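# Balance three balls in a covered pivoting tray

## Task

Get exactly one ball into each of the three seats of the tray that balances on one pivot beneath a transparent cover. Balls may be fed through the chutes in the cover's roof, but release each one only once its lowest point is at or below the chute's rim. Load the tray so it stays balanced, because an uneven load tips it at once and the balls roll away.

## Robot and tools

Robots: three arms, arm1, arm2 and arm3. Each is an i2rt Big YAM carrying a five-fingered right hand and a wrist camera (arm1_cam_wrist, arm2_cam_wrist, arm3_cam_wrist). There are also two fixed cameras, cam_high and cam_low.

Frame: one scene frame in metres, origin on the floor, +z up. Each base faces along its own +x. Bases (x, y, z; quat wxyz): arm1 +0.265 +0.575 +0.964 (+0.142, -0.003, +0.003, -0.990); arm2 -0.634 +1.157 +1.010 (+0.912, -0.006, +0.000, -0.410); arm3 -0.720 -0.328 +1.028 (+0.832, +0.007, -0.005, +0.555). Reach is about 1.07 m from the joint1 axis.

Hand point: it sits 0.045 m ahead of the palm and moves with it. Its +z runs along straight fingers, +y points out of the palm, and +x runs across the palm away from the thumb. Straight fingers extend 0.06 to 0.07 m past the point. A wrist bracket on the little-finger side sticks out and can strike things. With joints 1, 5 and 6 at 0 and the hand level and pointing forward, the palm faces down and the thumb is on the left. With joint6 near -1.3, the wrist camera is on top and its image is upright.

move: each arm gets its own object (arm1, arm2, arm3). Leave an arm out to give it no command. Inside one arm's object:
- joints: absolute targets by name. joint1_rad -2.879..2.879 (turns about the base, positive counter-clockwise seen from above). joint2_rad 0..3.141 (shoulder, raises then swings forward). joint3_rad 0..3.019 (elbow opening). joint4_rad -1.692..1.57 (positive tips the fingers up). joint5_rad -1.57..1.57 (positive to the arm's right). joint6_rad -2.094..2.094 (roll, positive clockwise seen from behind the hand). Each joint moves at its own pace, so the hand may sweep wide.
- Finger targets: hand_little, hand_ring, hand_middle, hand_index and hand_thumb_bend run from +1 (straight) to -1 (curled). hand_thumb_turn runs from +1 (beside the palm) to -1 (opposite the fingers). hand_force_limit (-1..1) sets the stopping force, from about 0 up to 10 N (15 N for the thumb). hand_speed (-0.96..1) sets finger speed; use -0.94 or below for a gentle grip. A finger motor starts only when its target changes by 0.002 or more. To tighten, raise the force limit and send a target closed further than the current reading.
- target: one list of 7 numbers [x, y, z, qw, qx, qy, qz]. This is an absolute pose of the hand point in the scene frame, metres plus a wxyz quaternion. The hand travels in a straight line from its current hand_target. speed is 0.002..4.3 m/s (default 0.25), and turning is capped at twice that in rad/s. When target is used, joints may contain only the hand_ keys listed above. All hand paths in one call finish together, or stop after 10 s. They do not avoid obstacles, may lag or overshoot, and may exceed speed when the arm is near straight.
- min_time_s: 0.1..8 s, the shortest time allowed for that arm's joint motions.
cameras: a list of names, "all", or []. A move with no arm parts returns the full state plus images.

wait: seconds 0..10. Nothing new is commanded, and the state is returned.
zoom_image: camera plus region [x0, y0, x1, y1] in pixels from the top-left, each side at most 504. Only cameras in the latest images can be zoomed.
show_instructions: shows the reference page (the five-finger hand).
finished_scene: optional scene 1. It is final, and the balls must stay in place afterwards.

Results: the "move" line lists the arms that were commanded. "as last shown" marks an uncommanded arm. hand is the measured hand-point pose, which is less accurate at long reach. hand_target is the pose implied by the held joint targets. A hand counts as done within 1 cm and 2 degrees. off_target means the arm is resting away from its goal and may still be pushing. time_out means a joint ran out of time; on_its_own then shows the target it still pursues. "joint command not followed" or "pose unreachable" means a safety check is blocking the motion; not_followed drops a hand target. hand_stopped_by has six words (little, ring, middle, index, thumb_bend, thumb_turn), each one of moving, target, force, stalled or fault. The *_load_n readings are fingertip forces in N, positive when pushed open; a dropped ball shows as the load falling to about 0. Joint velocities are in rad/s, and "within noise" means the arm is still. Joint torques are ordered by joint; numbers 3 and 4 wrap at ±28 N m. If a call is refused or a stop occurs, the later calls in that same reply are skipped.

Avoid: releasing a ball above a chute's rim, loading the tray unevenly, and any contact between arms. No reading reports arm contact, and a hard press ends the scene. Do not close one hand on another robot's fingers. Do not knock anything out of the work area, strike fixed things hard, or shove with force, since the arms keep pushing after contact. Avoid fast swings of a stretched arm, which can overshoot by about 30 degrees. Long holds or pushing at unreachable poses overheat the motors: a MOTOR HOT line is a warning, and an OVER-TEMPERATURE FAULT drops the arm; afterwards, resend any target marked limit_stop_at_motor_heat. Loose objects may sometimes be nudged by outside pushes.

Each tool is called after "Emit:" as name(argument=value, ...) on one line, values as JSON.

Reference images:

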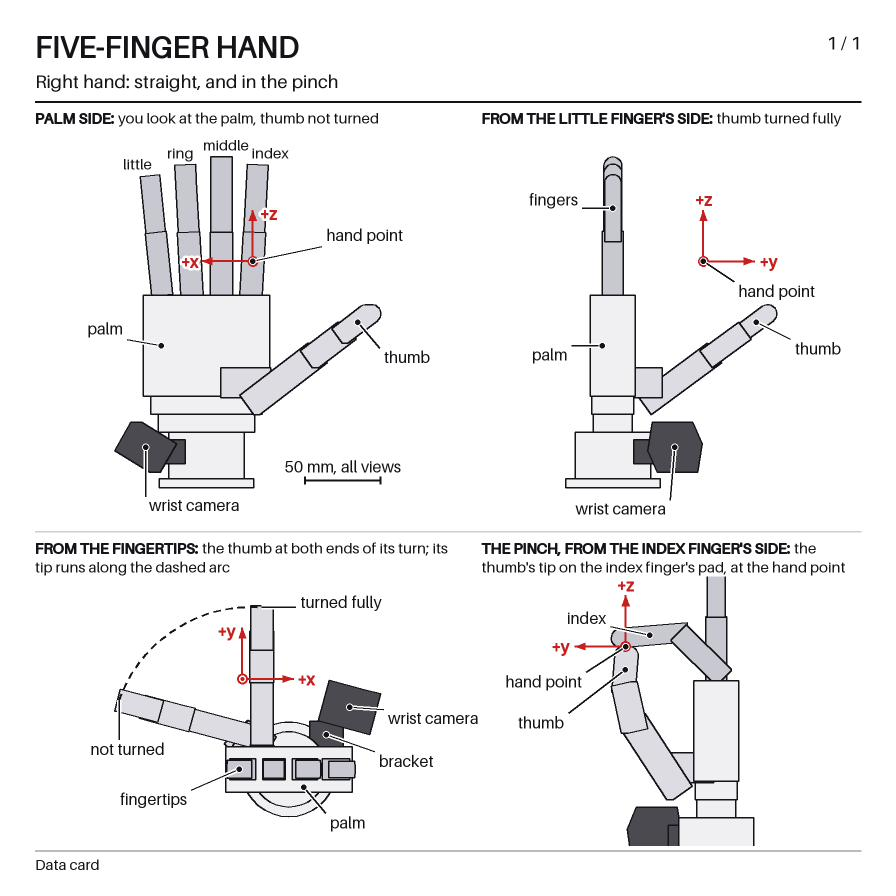

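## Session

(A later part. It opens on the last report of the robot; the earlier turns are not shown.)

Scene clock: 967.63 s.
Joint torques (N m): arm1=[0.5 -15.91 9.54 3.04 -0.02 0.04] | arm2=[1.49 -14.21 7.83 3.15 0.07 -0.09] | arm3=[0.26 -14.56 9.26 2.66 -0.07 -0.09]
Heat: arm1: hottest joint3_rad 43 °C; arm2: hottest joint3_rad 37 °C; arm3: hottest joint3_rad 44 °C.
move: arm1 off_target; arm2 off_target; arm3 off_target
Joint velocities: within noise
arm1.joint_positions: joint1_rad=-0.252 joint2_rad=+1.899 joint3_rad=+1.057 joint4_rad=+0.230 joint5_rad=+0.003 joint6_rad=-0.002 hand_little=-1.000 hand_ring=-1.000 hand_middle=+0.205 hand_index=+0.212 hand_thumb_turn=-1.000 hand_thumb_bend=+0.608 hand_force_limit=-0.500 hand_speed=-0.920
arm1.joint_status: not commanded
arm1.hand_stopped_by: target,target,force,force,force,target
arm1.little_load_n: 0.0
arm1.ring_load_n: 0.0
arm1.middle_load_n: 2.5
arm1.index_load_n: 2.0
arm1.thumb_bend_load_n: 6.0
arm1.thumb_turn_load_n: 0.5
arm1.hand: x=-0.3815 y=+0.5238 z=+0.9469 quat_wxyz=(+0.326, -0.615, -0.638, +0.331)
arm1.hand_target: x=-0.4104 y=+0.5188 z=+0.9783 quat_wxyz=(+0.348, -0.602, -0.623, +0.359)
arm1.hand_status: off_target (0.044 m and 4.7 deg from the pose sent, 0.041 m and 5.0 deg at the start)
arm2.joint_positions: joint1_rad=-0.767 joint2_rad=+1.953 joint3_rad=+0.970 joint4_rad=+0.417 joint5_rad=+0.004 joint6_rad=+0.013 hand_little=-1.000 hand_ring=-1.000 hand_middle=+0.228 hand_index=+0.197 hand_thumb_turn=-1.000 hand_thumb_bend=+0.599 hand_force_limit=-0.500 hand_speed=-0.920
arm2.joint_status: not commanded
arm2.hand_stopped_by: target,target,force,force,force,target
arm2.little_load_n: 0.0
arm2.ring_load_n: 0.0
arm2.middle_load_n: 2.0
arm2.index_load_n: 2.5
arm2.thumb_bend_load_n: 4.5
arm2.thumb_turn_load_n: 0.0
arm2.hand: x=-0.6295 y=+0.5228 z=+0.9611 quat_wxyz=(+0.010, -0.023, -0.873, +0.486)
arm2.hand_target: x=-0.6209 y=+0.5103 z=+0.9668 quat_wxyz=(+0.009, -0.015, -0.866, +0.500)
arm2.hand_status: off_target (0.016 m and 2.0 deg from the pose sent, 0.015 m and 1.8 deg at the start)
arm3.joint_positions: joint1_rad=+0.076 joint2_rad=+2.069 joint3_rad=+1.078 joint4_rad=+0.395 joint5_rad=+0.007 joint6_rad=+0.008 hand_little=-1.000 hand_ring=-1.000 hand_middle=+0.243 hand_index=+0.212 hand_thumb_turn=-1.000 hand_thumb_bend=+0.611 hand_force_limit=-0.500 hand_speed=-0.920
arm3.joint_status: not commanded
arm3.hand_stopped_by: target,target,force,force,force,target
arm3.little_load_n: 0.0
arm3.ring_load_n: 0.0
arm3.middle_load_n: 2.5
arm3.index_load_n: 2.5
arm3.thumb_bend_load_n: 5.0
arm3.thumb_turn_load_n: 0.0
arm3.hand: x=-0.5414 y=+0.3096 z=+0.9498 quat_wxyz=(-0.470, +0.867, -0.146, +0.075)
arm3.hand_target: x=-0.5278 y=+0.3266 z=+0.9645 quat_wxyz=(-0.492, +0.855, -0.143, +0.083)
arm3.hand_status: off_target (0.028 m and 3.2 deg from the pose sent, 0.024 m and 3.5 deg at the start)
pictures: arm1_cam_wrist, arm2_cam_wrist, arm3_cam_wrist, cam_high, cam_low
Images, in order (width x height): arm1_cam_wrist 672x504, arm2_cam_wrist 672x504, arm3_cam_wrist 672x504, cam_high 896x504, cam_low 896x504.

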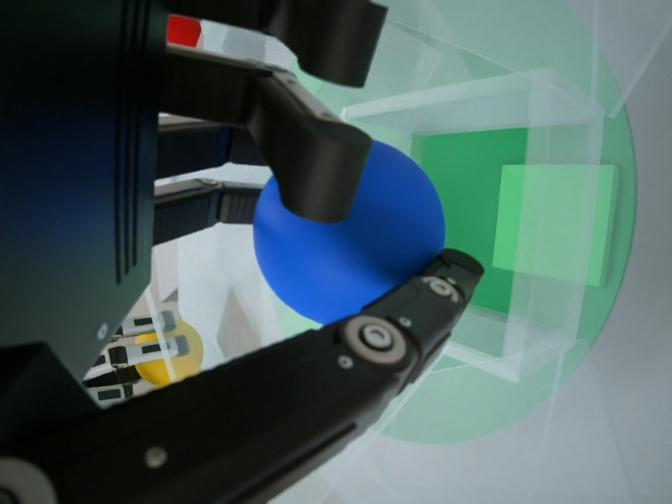

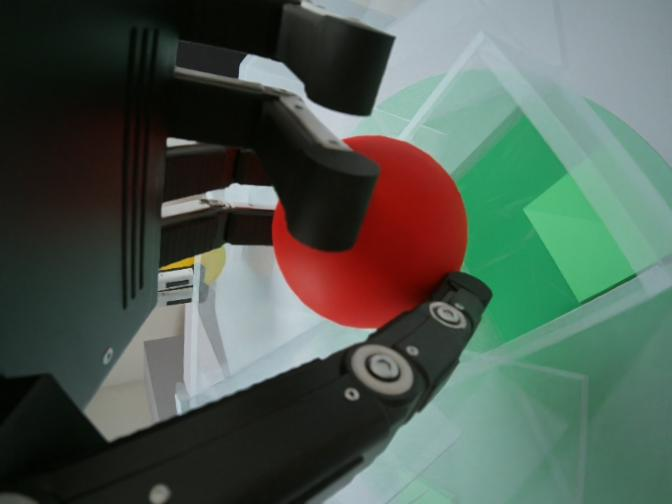

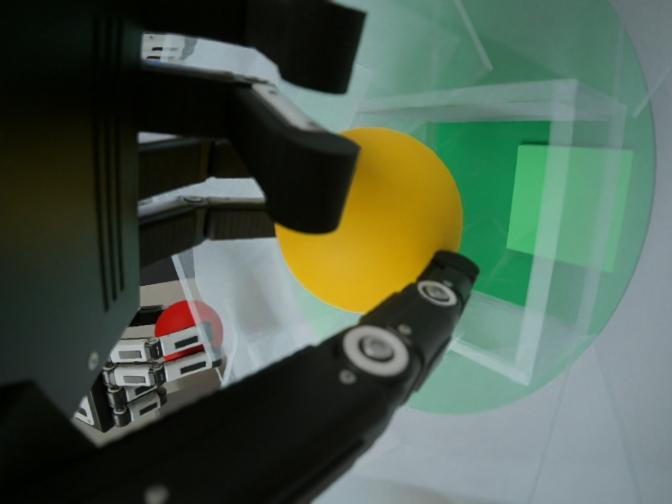

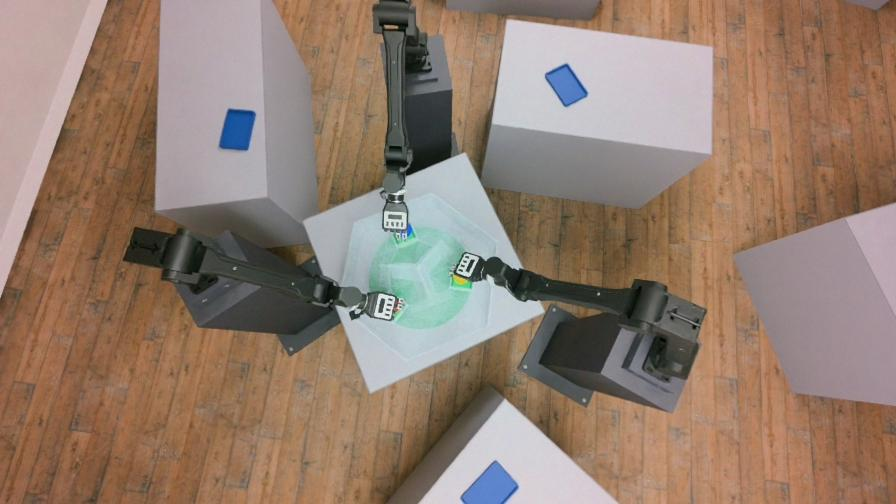

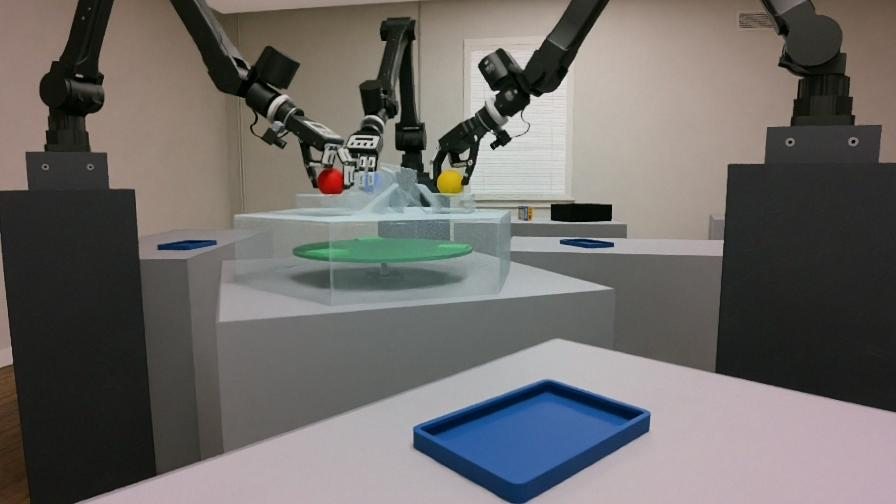

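Emit:
move(arm1={"target": [-0.4105, 0.5225, 0.973, -0.3474, 0.6016, 0.6230, -0.3597], "speed": 0.05}, arm2={"target": [-0.621, 0.520, 0.962, -0.0087, 0.0151, 0.8660, -0.5000], "speed": 0.05}, arm3={"target": [-0.5285, 0.321, 0.963, 0.4932, -0.8542, 0.1429, -0.0825], "speed": 0.05}, cameras=["all"])

Emit:
zoom_image(camera="cam_low", region=[285, 140, 405, 230])

Emit:
zoom_image(camera="cam_low", region=[385, 140, 505, 230])

Emit:
zoom_image(camera="cam_low", region=[345, 160, 405, 220])

Emit:
zoom_image(camera="cam_high", region=[370, 220, 490, 325])

Scene clock: 986.13 s.
Joint torques (N m): arm1=[0.38 -15.97 9.26 3.06 -0.06 -0.02] | arm2=[1.61 -14.45 5.52 3.25 0.04 -0.09] | arm3=[0.26 -14.97 7.66 2.67 -0.1 -0.09]
Heat: arm1: hottest joint3_rad 43 °C; arm2: hottest joint3_rad 37 °C; arm3: hottest joint3_rad 44 °C.
move: arm1 off_target; arm2 done; arm3 off_target
Joint velocities: within noise
arm1.joint_positions: joint1_rad=-0.252 joint2_rad=+1.904 joint3_rad=+1.057 joint4_rad=+0.244 joint5_rad=-0.003 joint6_rad=-0.002 hand_little=-1.000 hand_ring=-1.000 hand_middle=+0.205 hand_index=+0.212 hand_thumb_turn=-1.000 hand_thumb_bend=+0.608 hand_force_limit=-0.500 hand_speed=-0.920
arm1.joint_status: not commanded
arm1.hand_stopped_by: target,target,force,force,force,target
arm1.little_load_n: 0.0
arm1.ring_load_n: 0.0
arm1.middle_load_n: 2.5
arm1.index_load_n: 2.0
arm1.thumb_bend_load_n: 6.0
arm1.thumb_turn_load_n: 0.5
arm1.hand: x=-0.3834 y=+0.5225 z=+0.9467 quat_wxyz=(+0.327, -0.612, -0.637, +0.335)
arm1.hand_target: x=-0.4089 y=+0.5225 z=+0.9727 quat_wxyz=(+0.347, -0.602, -0.623, +0.359)
arm1.hand_status: off_target (0.038 m and 4.2 deg from the pose sent, 0.039 m and 4.7 deg at the start)
arm2.joint_positions: joint1_rad=-0.767 joint2_rad=+1.953 joint3_rad=+0.966 joint4_rad=+0.439 joint5_rad=+0.004 joint6_rad=+0.013 hand_little=-1.000 hand_ring=-1.000 hand_middle=+0.228 hand_index=+0.197 hand_thumb_turn=-1.000 hand_thumb_bend=+0.599 hand_force_limit=-0.500 hand_speed=-0.920
arm2.joint_status: not commanded
arm2.hand_stopped_by: target,target,force,force,force,target
arm2.little_load_n: 0.0
arm2.ring_load_n: 0.0
arm2.middle_load_n: 2.0
arm2.index_load_n: 2.5
arm2.thumb_bend_load_n: 4.5
arm2.thumb_turn_load_n: 0.0
arm2.hand: x=-0.6295 y=+0.5210 z=+0.9634 quat_wxyz=(+0.010, -0.023, -0.869, +0.494)
arm2.hand_target: x=-0.6211 y=+0.5200 z=+0.9621 quat_wxyz=(+0.009, -0.015, -0.866, +0.500)
arm2.hand_status: done (0.009 m and 1.3 deg from the pose sent, 0.009 m and 2.0 deg at the start)
arm3.joint_positions: joint1_rad=+0.073 joint2_rad=+2.069 joint3_rad=+1.078 joint4_rad=+0.412 joint5_rad=+0.007 joint6_rad=+0.008 hand_little=-1.000 hand_ring=-1.000 hand_middle=+0.243 hand_index=+0.212 hand_thumb_turn=-1.000 hand_thumb_bend=+0.611 hand_force_limit=-0.500 hand_speed=-0.920
arm3.joint_status: not commanded
arm3.hand_stopped_by: target,target,force,force,force,target
arm3.little_load_n: 0.0
arm3.ring_load_n: 0.0
arm3.middle_load_n: 2.0
arm3.index_load_n: 2.5
arm3.thumb_bend_load_n: 5.0
arm3.thumb_turn_load_n: 0.0
arm3.hand: x=-0.5384 y=+0.3122 z=+0.9530 quat_wxyz=(-0.477, +0.863, -0.146, +0.077)
arm3.hand_target: x=-0.5280 y=+0.3208 z=+0.9631 quat_wxyz=(-0.493, +0.854, -0.144, +0.083)
arm3.hand_status: off_target (0.017 m and 2.2 deg from the pose sent, 0.022 m and 3.2 deg at the start)
pictures: arm1_cam_wrist, arm2_cam_wrist, arm3_cam_wrist, cam_high, cam_low
Images, in order (width x height): arm1_cam_wrist 672x504, arm2_cam_wrist 672x504, arm3_cam_wrist 672x504, cam_high 896x504, cam_low 896x504.

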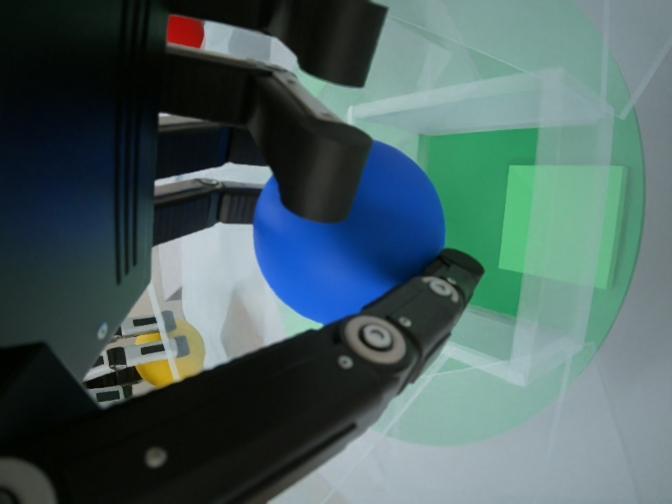

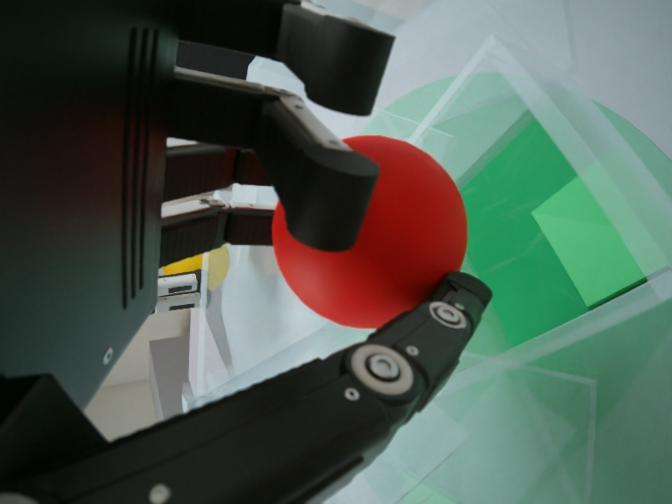

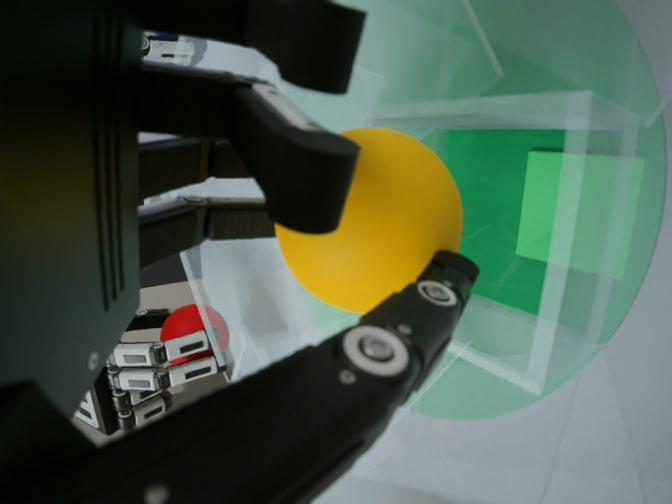

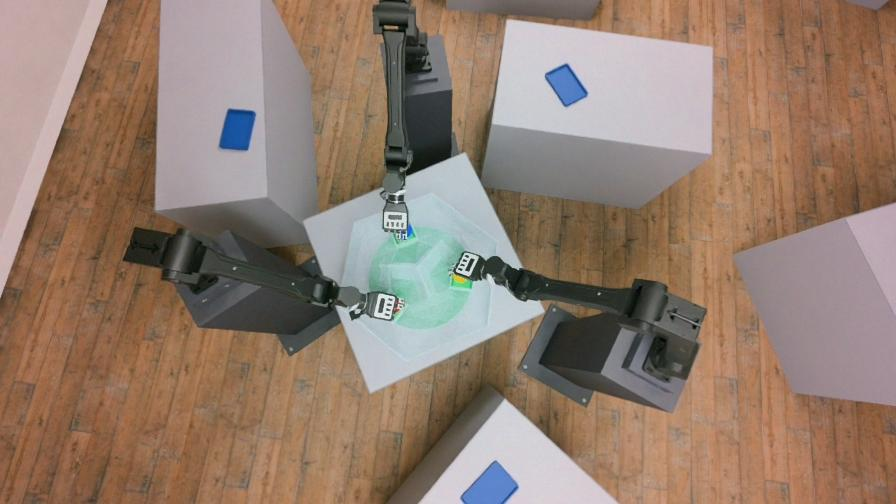

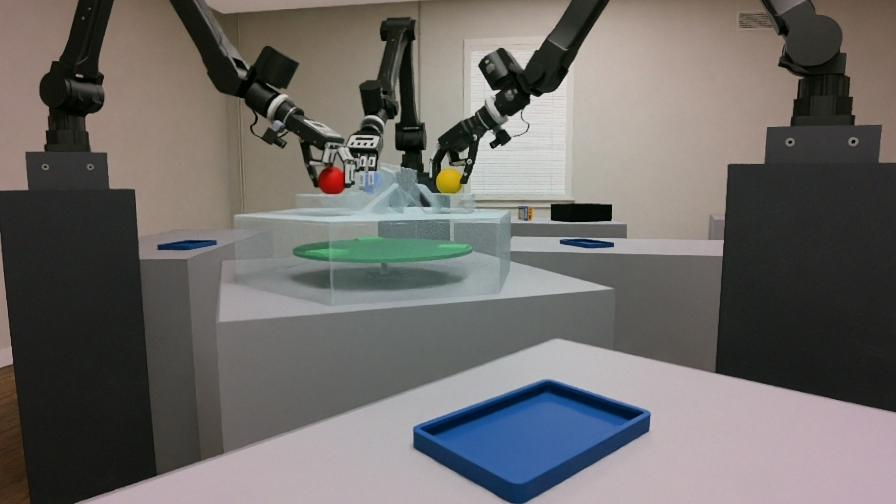

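Scaled by 4.200 from the camera's image (finer frame: 1280x720).

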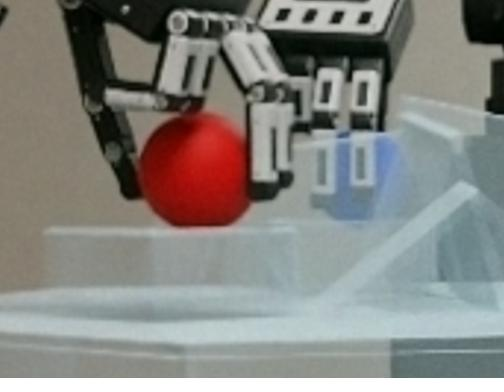

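Scaled by 4.200 from the camera's image (finer frame: 1280x720).

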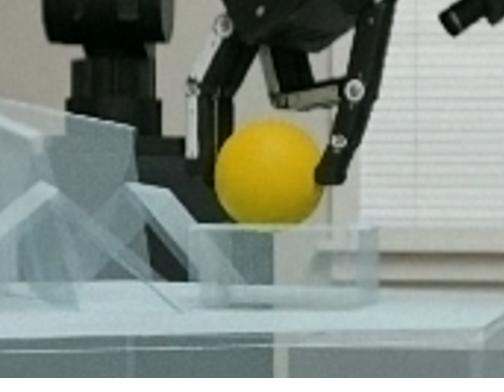

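Scaled by 8.400 from the camera's image (finer frame: 1280x720).

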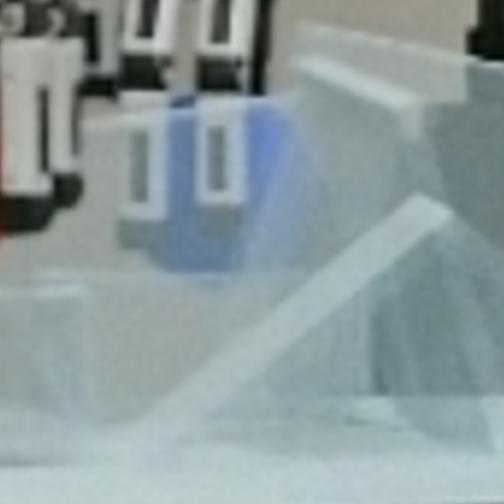

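Scaled by 4.200 from the camera's image (finer frame: 1280x720).

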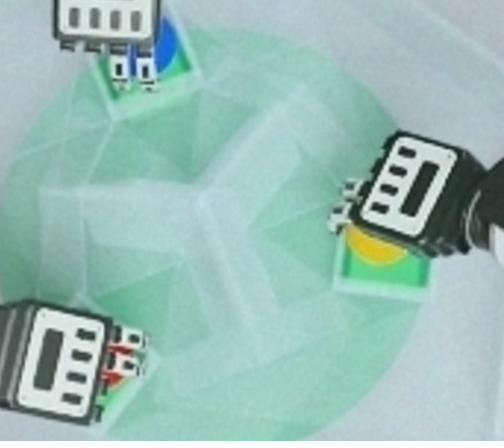

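Emit:
move(arm1={"target": [-0.4055, 0.529, 0.966, -0.3474, 0.6016, 0.6230, -0.3597], "speed": 0.05}, arm2={"target": [-0.621, 0.532, 0.952, -0.0087, 0.0151, 0.8660, -0.5000], "speed": 0.05}, arm3={"target": [-0.5315, 0.310, 0.956, 0.4932, -0.8542, 0.1429, -0.0825], "speed": 0.05}, cameras=["cam_low", "cam_high"])

Emit:
zoom_image(camera="cam_low", region=[285, 140, 405, 230])

Emit:
zoom_image(camera="cam_low", region=[385, 140, 505, 230])

Emit:
zoom_image(camera="cam_low", region=[345, 160, 405, 220])

Scene clock: 1022.87 s.
Joint torques (N m): arm1=[-0.32 -15.68 8.03 3.21 -0.06 -0.17] | arm2=[1.49 -13.98 5.26 3.23 0.02 -0.09] | arm3=[0.32 -14.92 6.8 2.7 -0.1 -0.09]
Heat: arm1: hottest joint3_rad 42 °C; arm2: hottest joint3_rad 36 °C; arm3: hottest joint2_rad 42 °C.
move: arm1 off_target; arm2 done; arm3 off_target
Joint velocities: within noise
arm1.joint_positions: joint1_rad=-0.254 joint2_rad=+1.908 joint3_rad=+1.057 joint4_rad=+0.265 joint5_rad=-0.013 joint6_rad=-0.002 hand_little=-1.000 hand_ring=-1.000 hand_middle=+0.205 hand_index=+0.212 hand_thumb_turn=-1.000 hand_thumb_bend=+0.608 hand_force_limit=-0.500 hand_speed=-0.920
arm1.joint_status: not commanded
arm1.hand_stopped_by: target,target,force,force,force,target
arm1.little_load_n: 0.0
arm1.ring_load_n: 0.0
arm1.middle_load_n: 2.5
arm1.index_load_n: 2.5
arm1.thumb_bend_load_n: 6.0
arm1.thumb_turn_load_n: 0.5
arm1.hand: x=-0.3867 y=+0.5216 z=+0.9480 quat_wxyz=(+0.329, -0.608, -0.635, +0.343)
arm1.hand_target: x=-0.4048 y=+0.5286 z=+0.9665 quat_wxyz=(+0.347, -0.602, -0.623, +0.360)
arm1.hand_status: off_target (0.027 m and 3.3 deg from the pose sent, 0.030 m and 4.2 deg at the start)
arm2.joint_positions: joint1_rad=-0.767 joint2_rad=+1.954 joint3_rad=+0.927 joint4_rad=+0.483 joint5_rad=+0.004 joint6_rad=+0.013 hand_little=-1.000 hand_ring=-1.000 hand_middle=+0.228 hand_index=+0.197 hand_thumb_turn=-1.000 hand_thumb_bend=+0.599 hand_force_limit=-0.500 hand_speed=-0.920
arm2.joint_status: not commanded
arm2.hand_stopped_by: target,target,force,force,force,target
arm2.little_load_n: 0.0
arm2.ring_load_n: 0.0
arm2.middle_load_n: 2.0
arm2.index_load_n: 2.5
arm2.thumb_bend_load_n: 4.5
arm2.thumb_turn_load_n: 0.0
arm2.hand: x=-0.6291 y=+0.5325 z=+0.9557 quat_wxyz=(+0.010, -0.023, -0.868, +0.496)
arm2.hand_target: x=-0.6211 y=+0.5323 z=+0.9518 quat_wxyz=(+0.009, -0.015, -0.866, +0.500)
arm2.hand_status: done (0.009 m and 1.1 deg from the pose sent, 0.018 m and 1.3 deg at the start)
arm3.joint_positions: joint1_rad=+0.072 joint2_rad=+2.069 joint3_rad=+1.051 joint4_rad=+0.446 joint5_rad=+0.004 joint6_rad=+0.008 hand_little=-1.000 hand_ring=-1.000 hand_middle=+0.243 hand_index=+0.212 hand_thumb_turn=-1.000 hand_thumb_bend=+0.611 hand_force_limit=-0.500 hand_speed=-0.920
arm3.joint_status: not commanded
arm3.hand_stopped_by: target,target,force,force,force,target
arm3.little_load_n: 0.0
arm3.ring_load_n: 0.0
arm3.middle_load_n: 2.0
arm3.index_load_n: 2.5
arm3.thumb_bend_load_n: 4.5
arm3.thumb_turn_load_n: 0.0
arm3.hand: x=-0.5404 y=+0.3048 z=+0.9485 quat_wxyz=(-0.480, +0.862, -0.146, +0.076)
arm3.hand_target: x=-0.5312 y=+0.3099 z=+0.9563 quat_wxyz=(-0.493, +0.854, -0.144, +0.082)
arm3.hand_status: off_target (0.013 m and 1.9 deg from the pose sent, 0.008 m and 2.2 deg at the start)
pictures: cam_high, cam_low
Images, in order (width x height): cam_high 896x504, cam_low 896x504.

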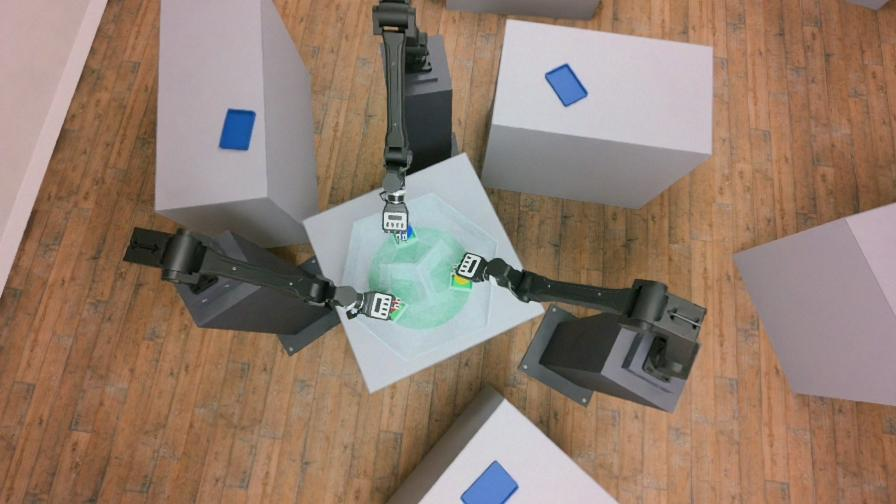

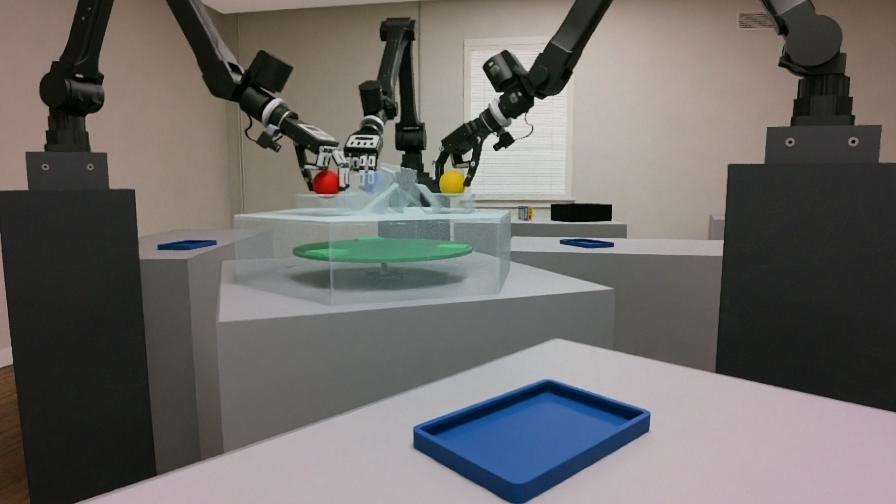

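Scaled by 4.200 from the camera's image (finer frame: 1280x720).

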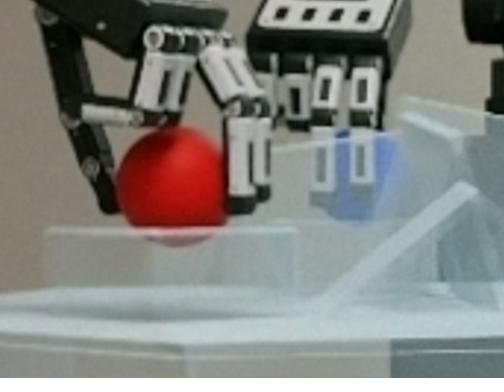

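Scaled by 4.200 from the camera's image (finer frame: 1280x720).

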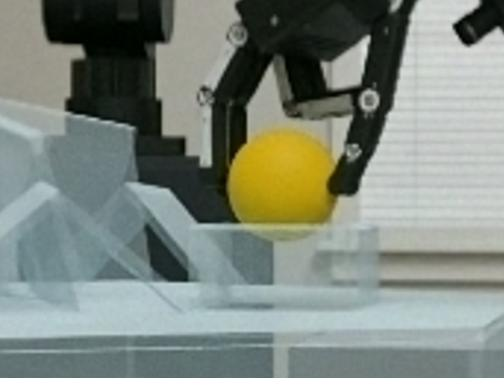

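Scaled by 8.400 from the camera's image (finer frame: 1280x720).

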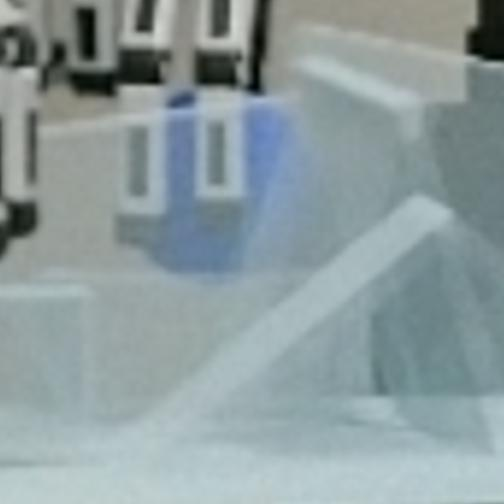

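Emit:
move(arm1={"target": [-0.397, 0.534, 0.957, -0.3474, 0.6016, 0.6230, -0.3597], "speed": 0.05}, cameras=["all"])

Emit:
zoom_image(camera="cam_low", region=[345, 160, 405, 220])

Emit:
zoom_image(camera="cam_high", region=[380, 210, 430, 260])

Emit:
zoom_image(camera="cam_high", region=[440, 245, 490, 295])

Emit:
zoom_image(camera="cam_high", region=[370, 280, 420, 330])

Scene clock: 1034.23 s.
Joint torques (N m): arm1=[0.15 -15.33 6.28 3.08 -0.04 -0.13] | arm2=[1.44 -13.8 5.2 3.28 0.01 -0.09] | arm3=[0.26 -14.92 6.79 2.69 -0.1 -0.09]
Heat: arm1: hottest joint3_rad 42 °C; arm2: hottest joint3_rad 36 °C; arm3: hottest joint2_rad 42 °C.
move: arm1 off_target
Joint velocities: within noise
arm1.joint_positions: joint1_rad=-0.265 joint2_rad=+1.914 joint3_rad=+1.051 joint4_rad=+0.297 joint5_rad=-0.020 joint6_rad=-0.002 hand_little=-1.000 hand_ring=-1.000 hand_middle=+0.205 hand_index=+0.212 hand_thumb_turn=-1.000 hand_thumb_bend=+0.608 hand_force_limit=-0.500 hand_speed=-0.920
arm1.joint_status: not commanded
arm1.hand_stopped_by: target,target,force,force,force,target
arm1.little_load_n: 0.0
arm1.ring_load_n: 0.0
arm1.middle_load_n: 2.5
arm1.index_load_n: 2.5
arm1.thumb_bend_load_n: 6.0
arm1.thumb_turn_load_n: 0.5
arm1.hand: x=-0.3894 y=+0.5271 z=+0.9478 quat_wxyz=(+0.335, -0.607, -0.630, +0.350)
arm1.hand_target: x=-0.3964 y=+0.5340 z=+0.9560 quat_wxyz=(+0.347, -0.602, -0.623, +0.359)
arm1.hand_status: off_target (0.014 m and 2.1 deg from the pose sent, 0.018 m and 3.3 deg at the start)
arm2, arm3: as last shown
arm2.hand_target: x=-0.6211 y=+0.5324 z=+0.9518 quat_wxyz=(+0.009, -0.015, -0.866, +0.500)
arm3.index_load_n: 3.0
arm3.thumb_bend_load_n: 5.0
pictures: arm1_cam_wrist, arm2_cam_wrist, arm3_cam_wrist, cam_high, cam_low
Images, in order (width x height): arm1_cam_wrist 672x504, arm2_cam_wrist 672x504, arm3_cam_wrist 672x504, cam_high 896x504, cam_low 896x504.

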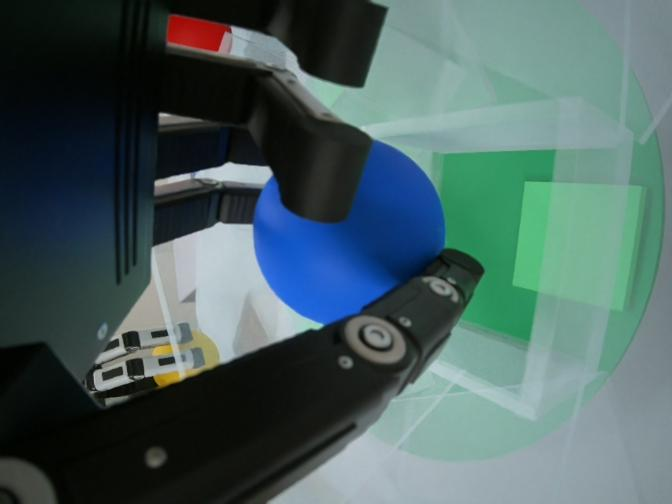

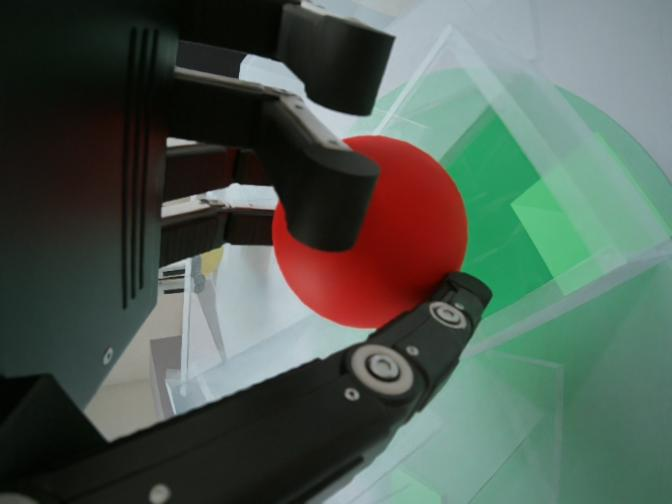

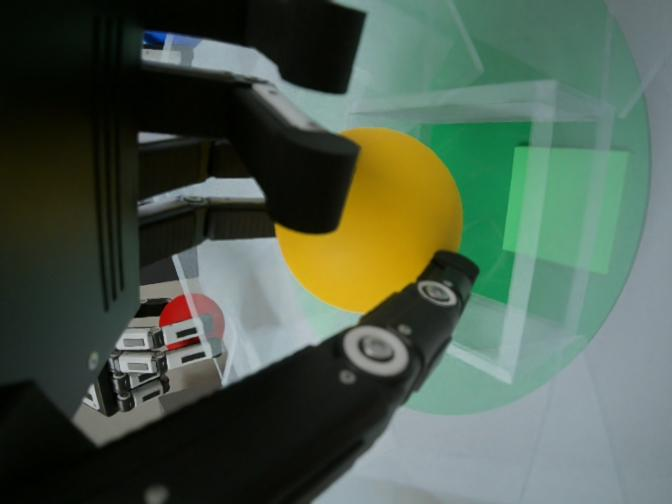

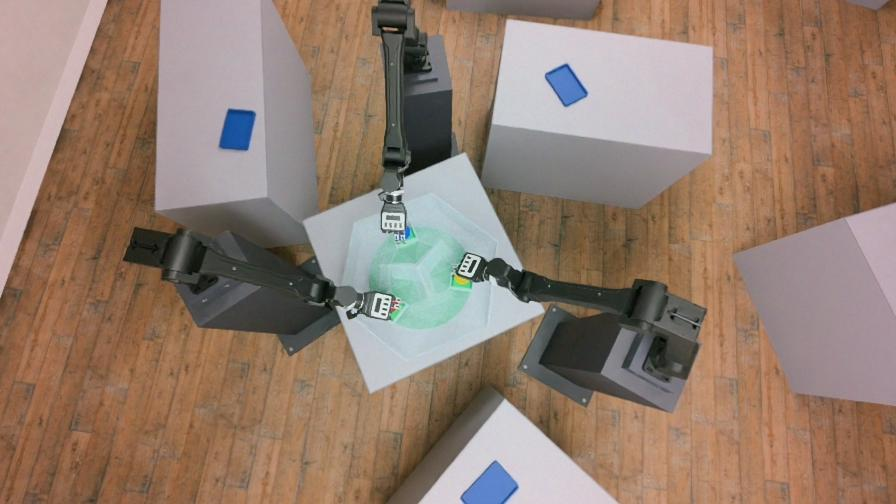

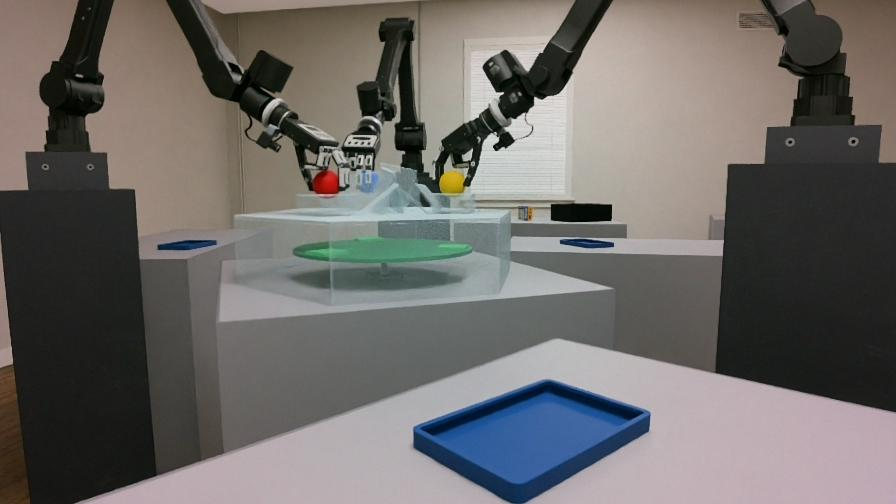

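Scaled by 8.400 from the camera's image (finer frame: 1280x720).

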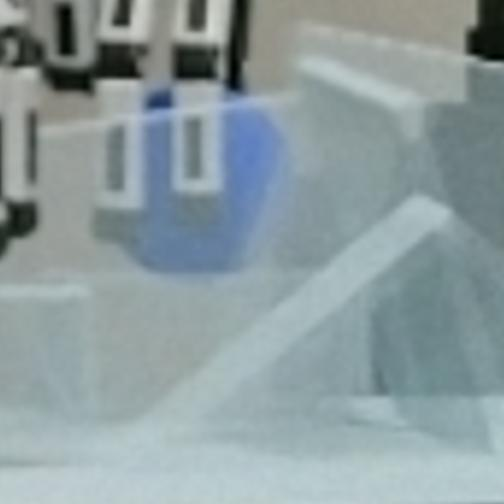

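Scaled by 10.080 from the camera's image (finer frame: 1280x720).

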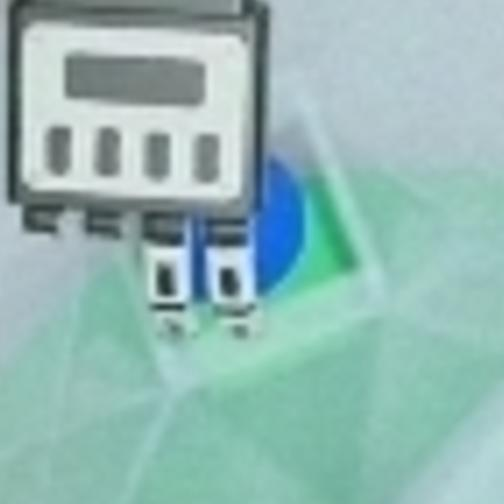

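Scaled by 10.080 from the camera's image (finer frame: 1280x720).

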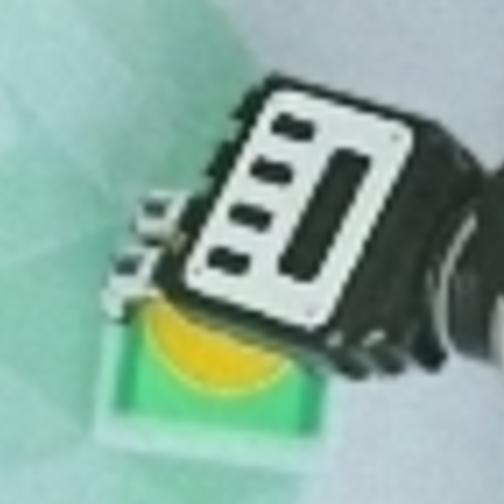

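Scaled by 10.080 from the camera's image (finer frame: 1280x720).

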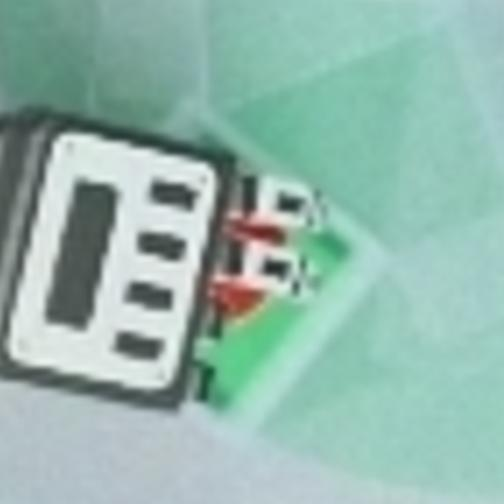

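Emit:
move(arm1={"target": [-0.3875, 0.533, 0.949, -0.3474, 0.6016, 0.6230, -0.3597], "speed": 0.05}, arm2={"target": [-0.627, 0.532, 0.952, -0.0087, 0.0151, 0.8660, -0.5000], "speed": 0.05}, cameras=["all"])

Emit:
zoom_image(camera="cam_low", region=[345, 160, 405, 220])

Emit:
zoom_image(camera="cam_high", region=[380, 210, 430, 260])

Emit:
zoom_image(camera="cam_low", region=[285, 140, 405, 230])

Scene clock: 1086.63 s.
Joint torques (N m): arm1=[-0.03 -15.74 6.32 2.82 -0.01 -0.08] | arm2=[0.62 -13.86 5.35 3.21 -0.18 -0.13] | arm3=[0.26 -14.86 6.8 2.69 -0.1 -0.09]
Heat: arm1: hottest joint3_rad 40 °C; arm2: hottest joint2_rad 35 °C; arm3: hottest joint2_rad 42 °C.
move: arm1 off_target; arm2 done
Joint velocities: within noise
arm1.joint_positions: joint1_rad=-0.265 joint2_rad=+1.914 joint3_rad=+1.018 joint4_rad=+0.331 joint5_rad=-0.020 joint6_rad=-0.002 hand_little=-1.000 hand_ring=-1.000 hand_middle=+0.205 hand_index=+0.212 hand_thumb_turn=-1.000 hand_thumb_bend=+0.608 hand_force_limit=-0.500 hand_speed=-0.920
arm1.joint_status: not commanded
arm1.hand_stopped_by: target,target,force,force,force,target
arm1.little_load_n: 0.0
arm1.ring_load_n: 0.0
arm1.middle_load_n: 2.5
arm1.index_load_n: 2.0
arm1.thumb_bend_load_n: 5.5
arm1.thumb_turn_load_n: 0.5
arm1.hand: x=-0.3803 y=+0.5273 z=+0.9402 quat_wxyz=(+0.335, -0.607, -0.630, +0.351)
arm1.hand_target: x=-0.3875 y=+0.5330 z=+0.9492 quat_wxyz=(+0.347, -0.602, -0.623, +0.360)
arm1.hand_status: off_target (0.013 m and 2.0 deg from the pose sent, 0.006 m and 2.1 deg at the start)
arm2.joint_positions: joint1_rad=-0.767 joint2_rad=+1.954 joint3_rad=+0.927 joint4_rad=+0.483 joint5_rad=-0.001 joint6_rad=+0.013 hand_little=-1.000 hand_ring=-1.000 hand_middle=+0.228 hand_index=+0.197 hand_thumb_turn=-1.000 hand_thumb_bend=+0.599 hand_force_limit=-0.500 hand_speed=-0.920
arm2.joint_status: not commanded
arm2.hand_stopped_by: target,target,force,force,force,target
arm2.little_load_n: 0.0
arm2.ring_load_n: 0.0
arm2.middle_load_n: 2.0
arm2.index_load_n: 2.5
arm2.thumb_bend_load_n: 4.5
arm2.thumb_turn_load_n: 0.0
arm2.hand: x=-0.6282 y=+0.5325 z=+0.9558 quat_wxyz=(+0.008, -0.022, -0.868, +0.496)
arm2.hand_target: x=-0.6271 y=+0.5321 z=+0.9521 quat_wxyz=(+0.009, -0.015, -0.866, +0.500)
arm2.hand_status: done (0.004 m and 1.0 deg from the pose sent, 0.004 m and 1.1 deg at the start)
arm3: as last shown
arm3.index_load_n: 2.5
pictures: arm1_cam_wrist, arm2_cam_wrist, arm3_cam_wrist, cam_high, cam_low
Images, in order (width x height): arm1_cam_wrist 672x504, arm2_cam_wrist 672x504, arm3_cam_wrist 672x504, cam_high 896x504, cam_low 896x504.

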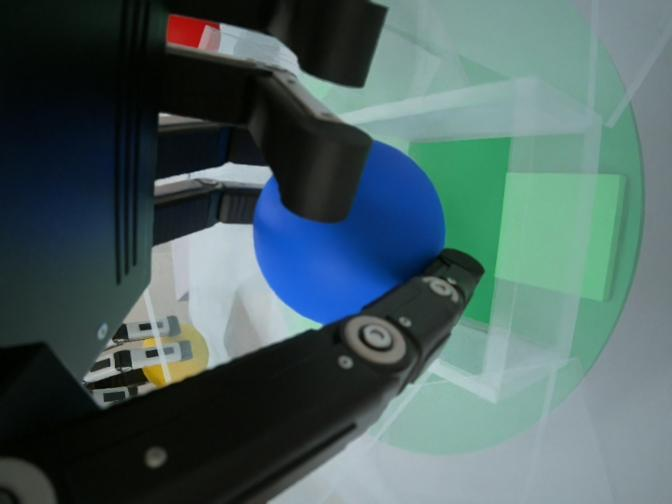

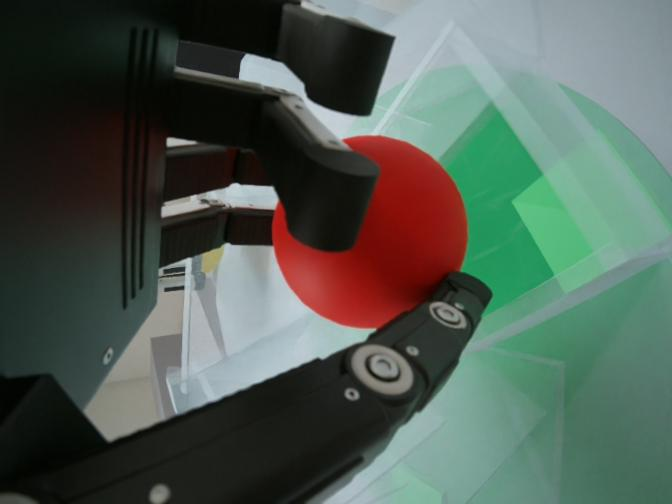

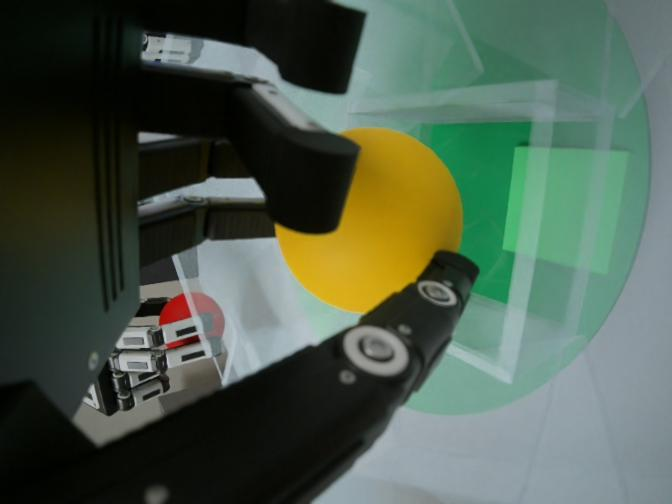

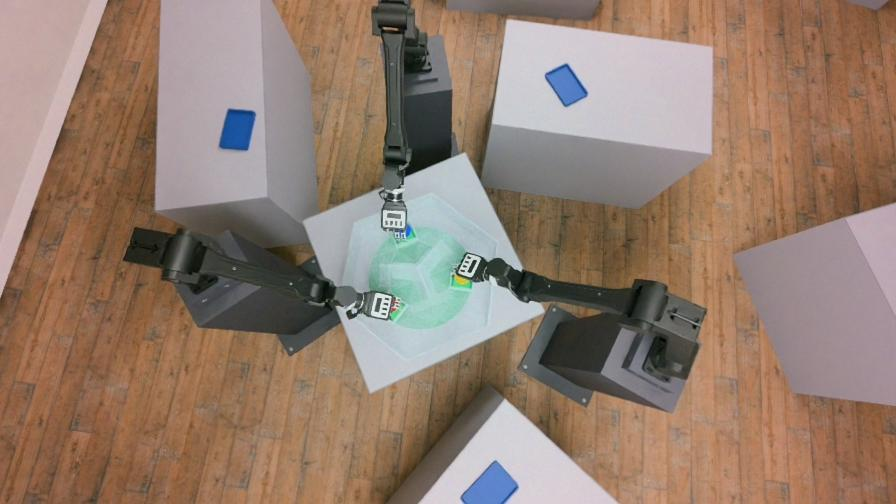

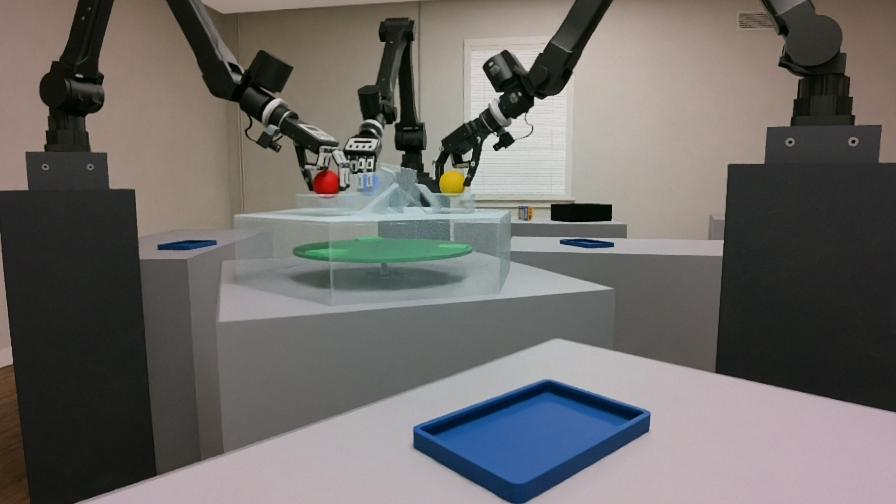

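Scaled by 8.400 from the camera's image (finer frame: 1280x720).

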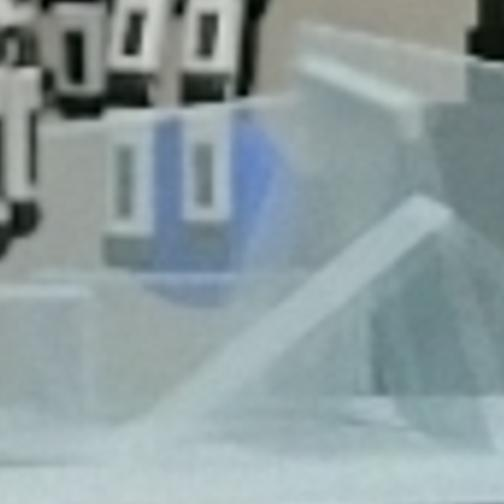

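Scaled by 10.080 from the camera's image (finer frame: 1280x720).

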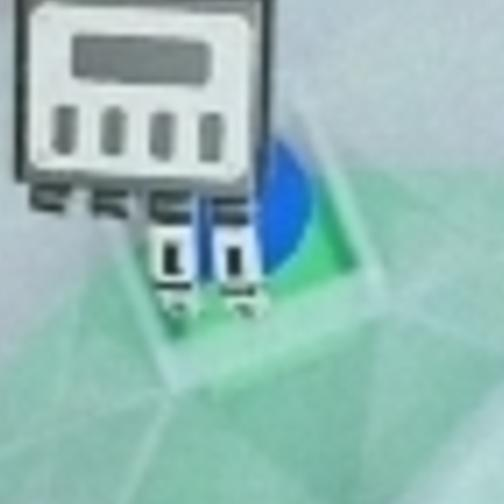

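Scaled by 4.200 from the camera's image (finer frame: 1280x720).

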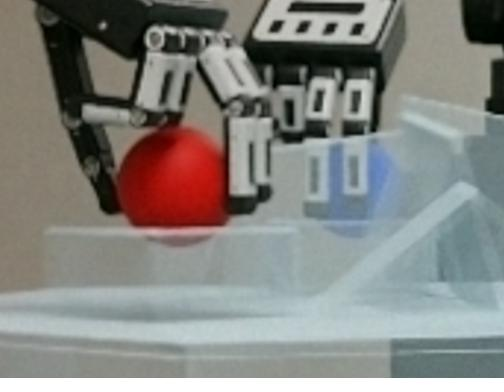

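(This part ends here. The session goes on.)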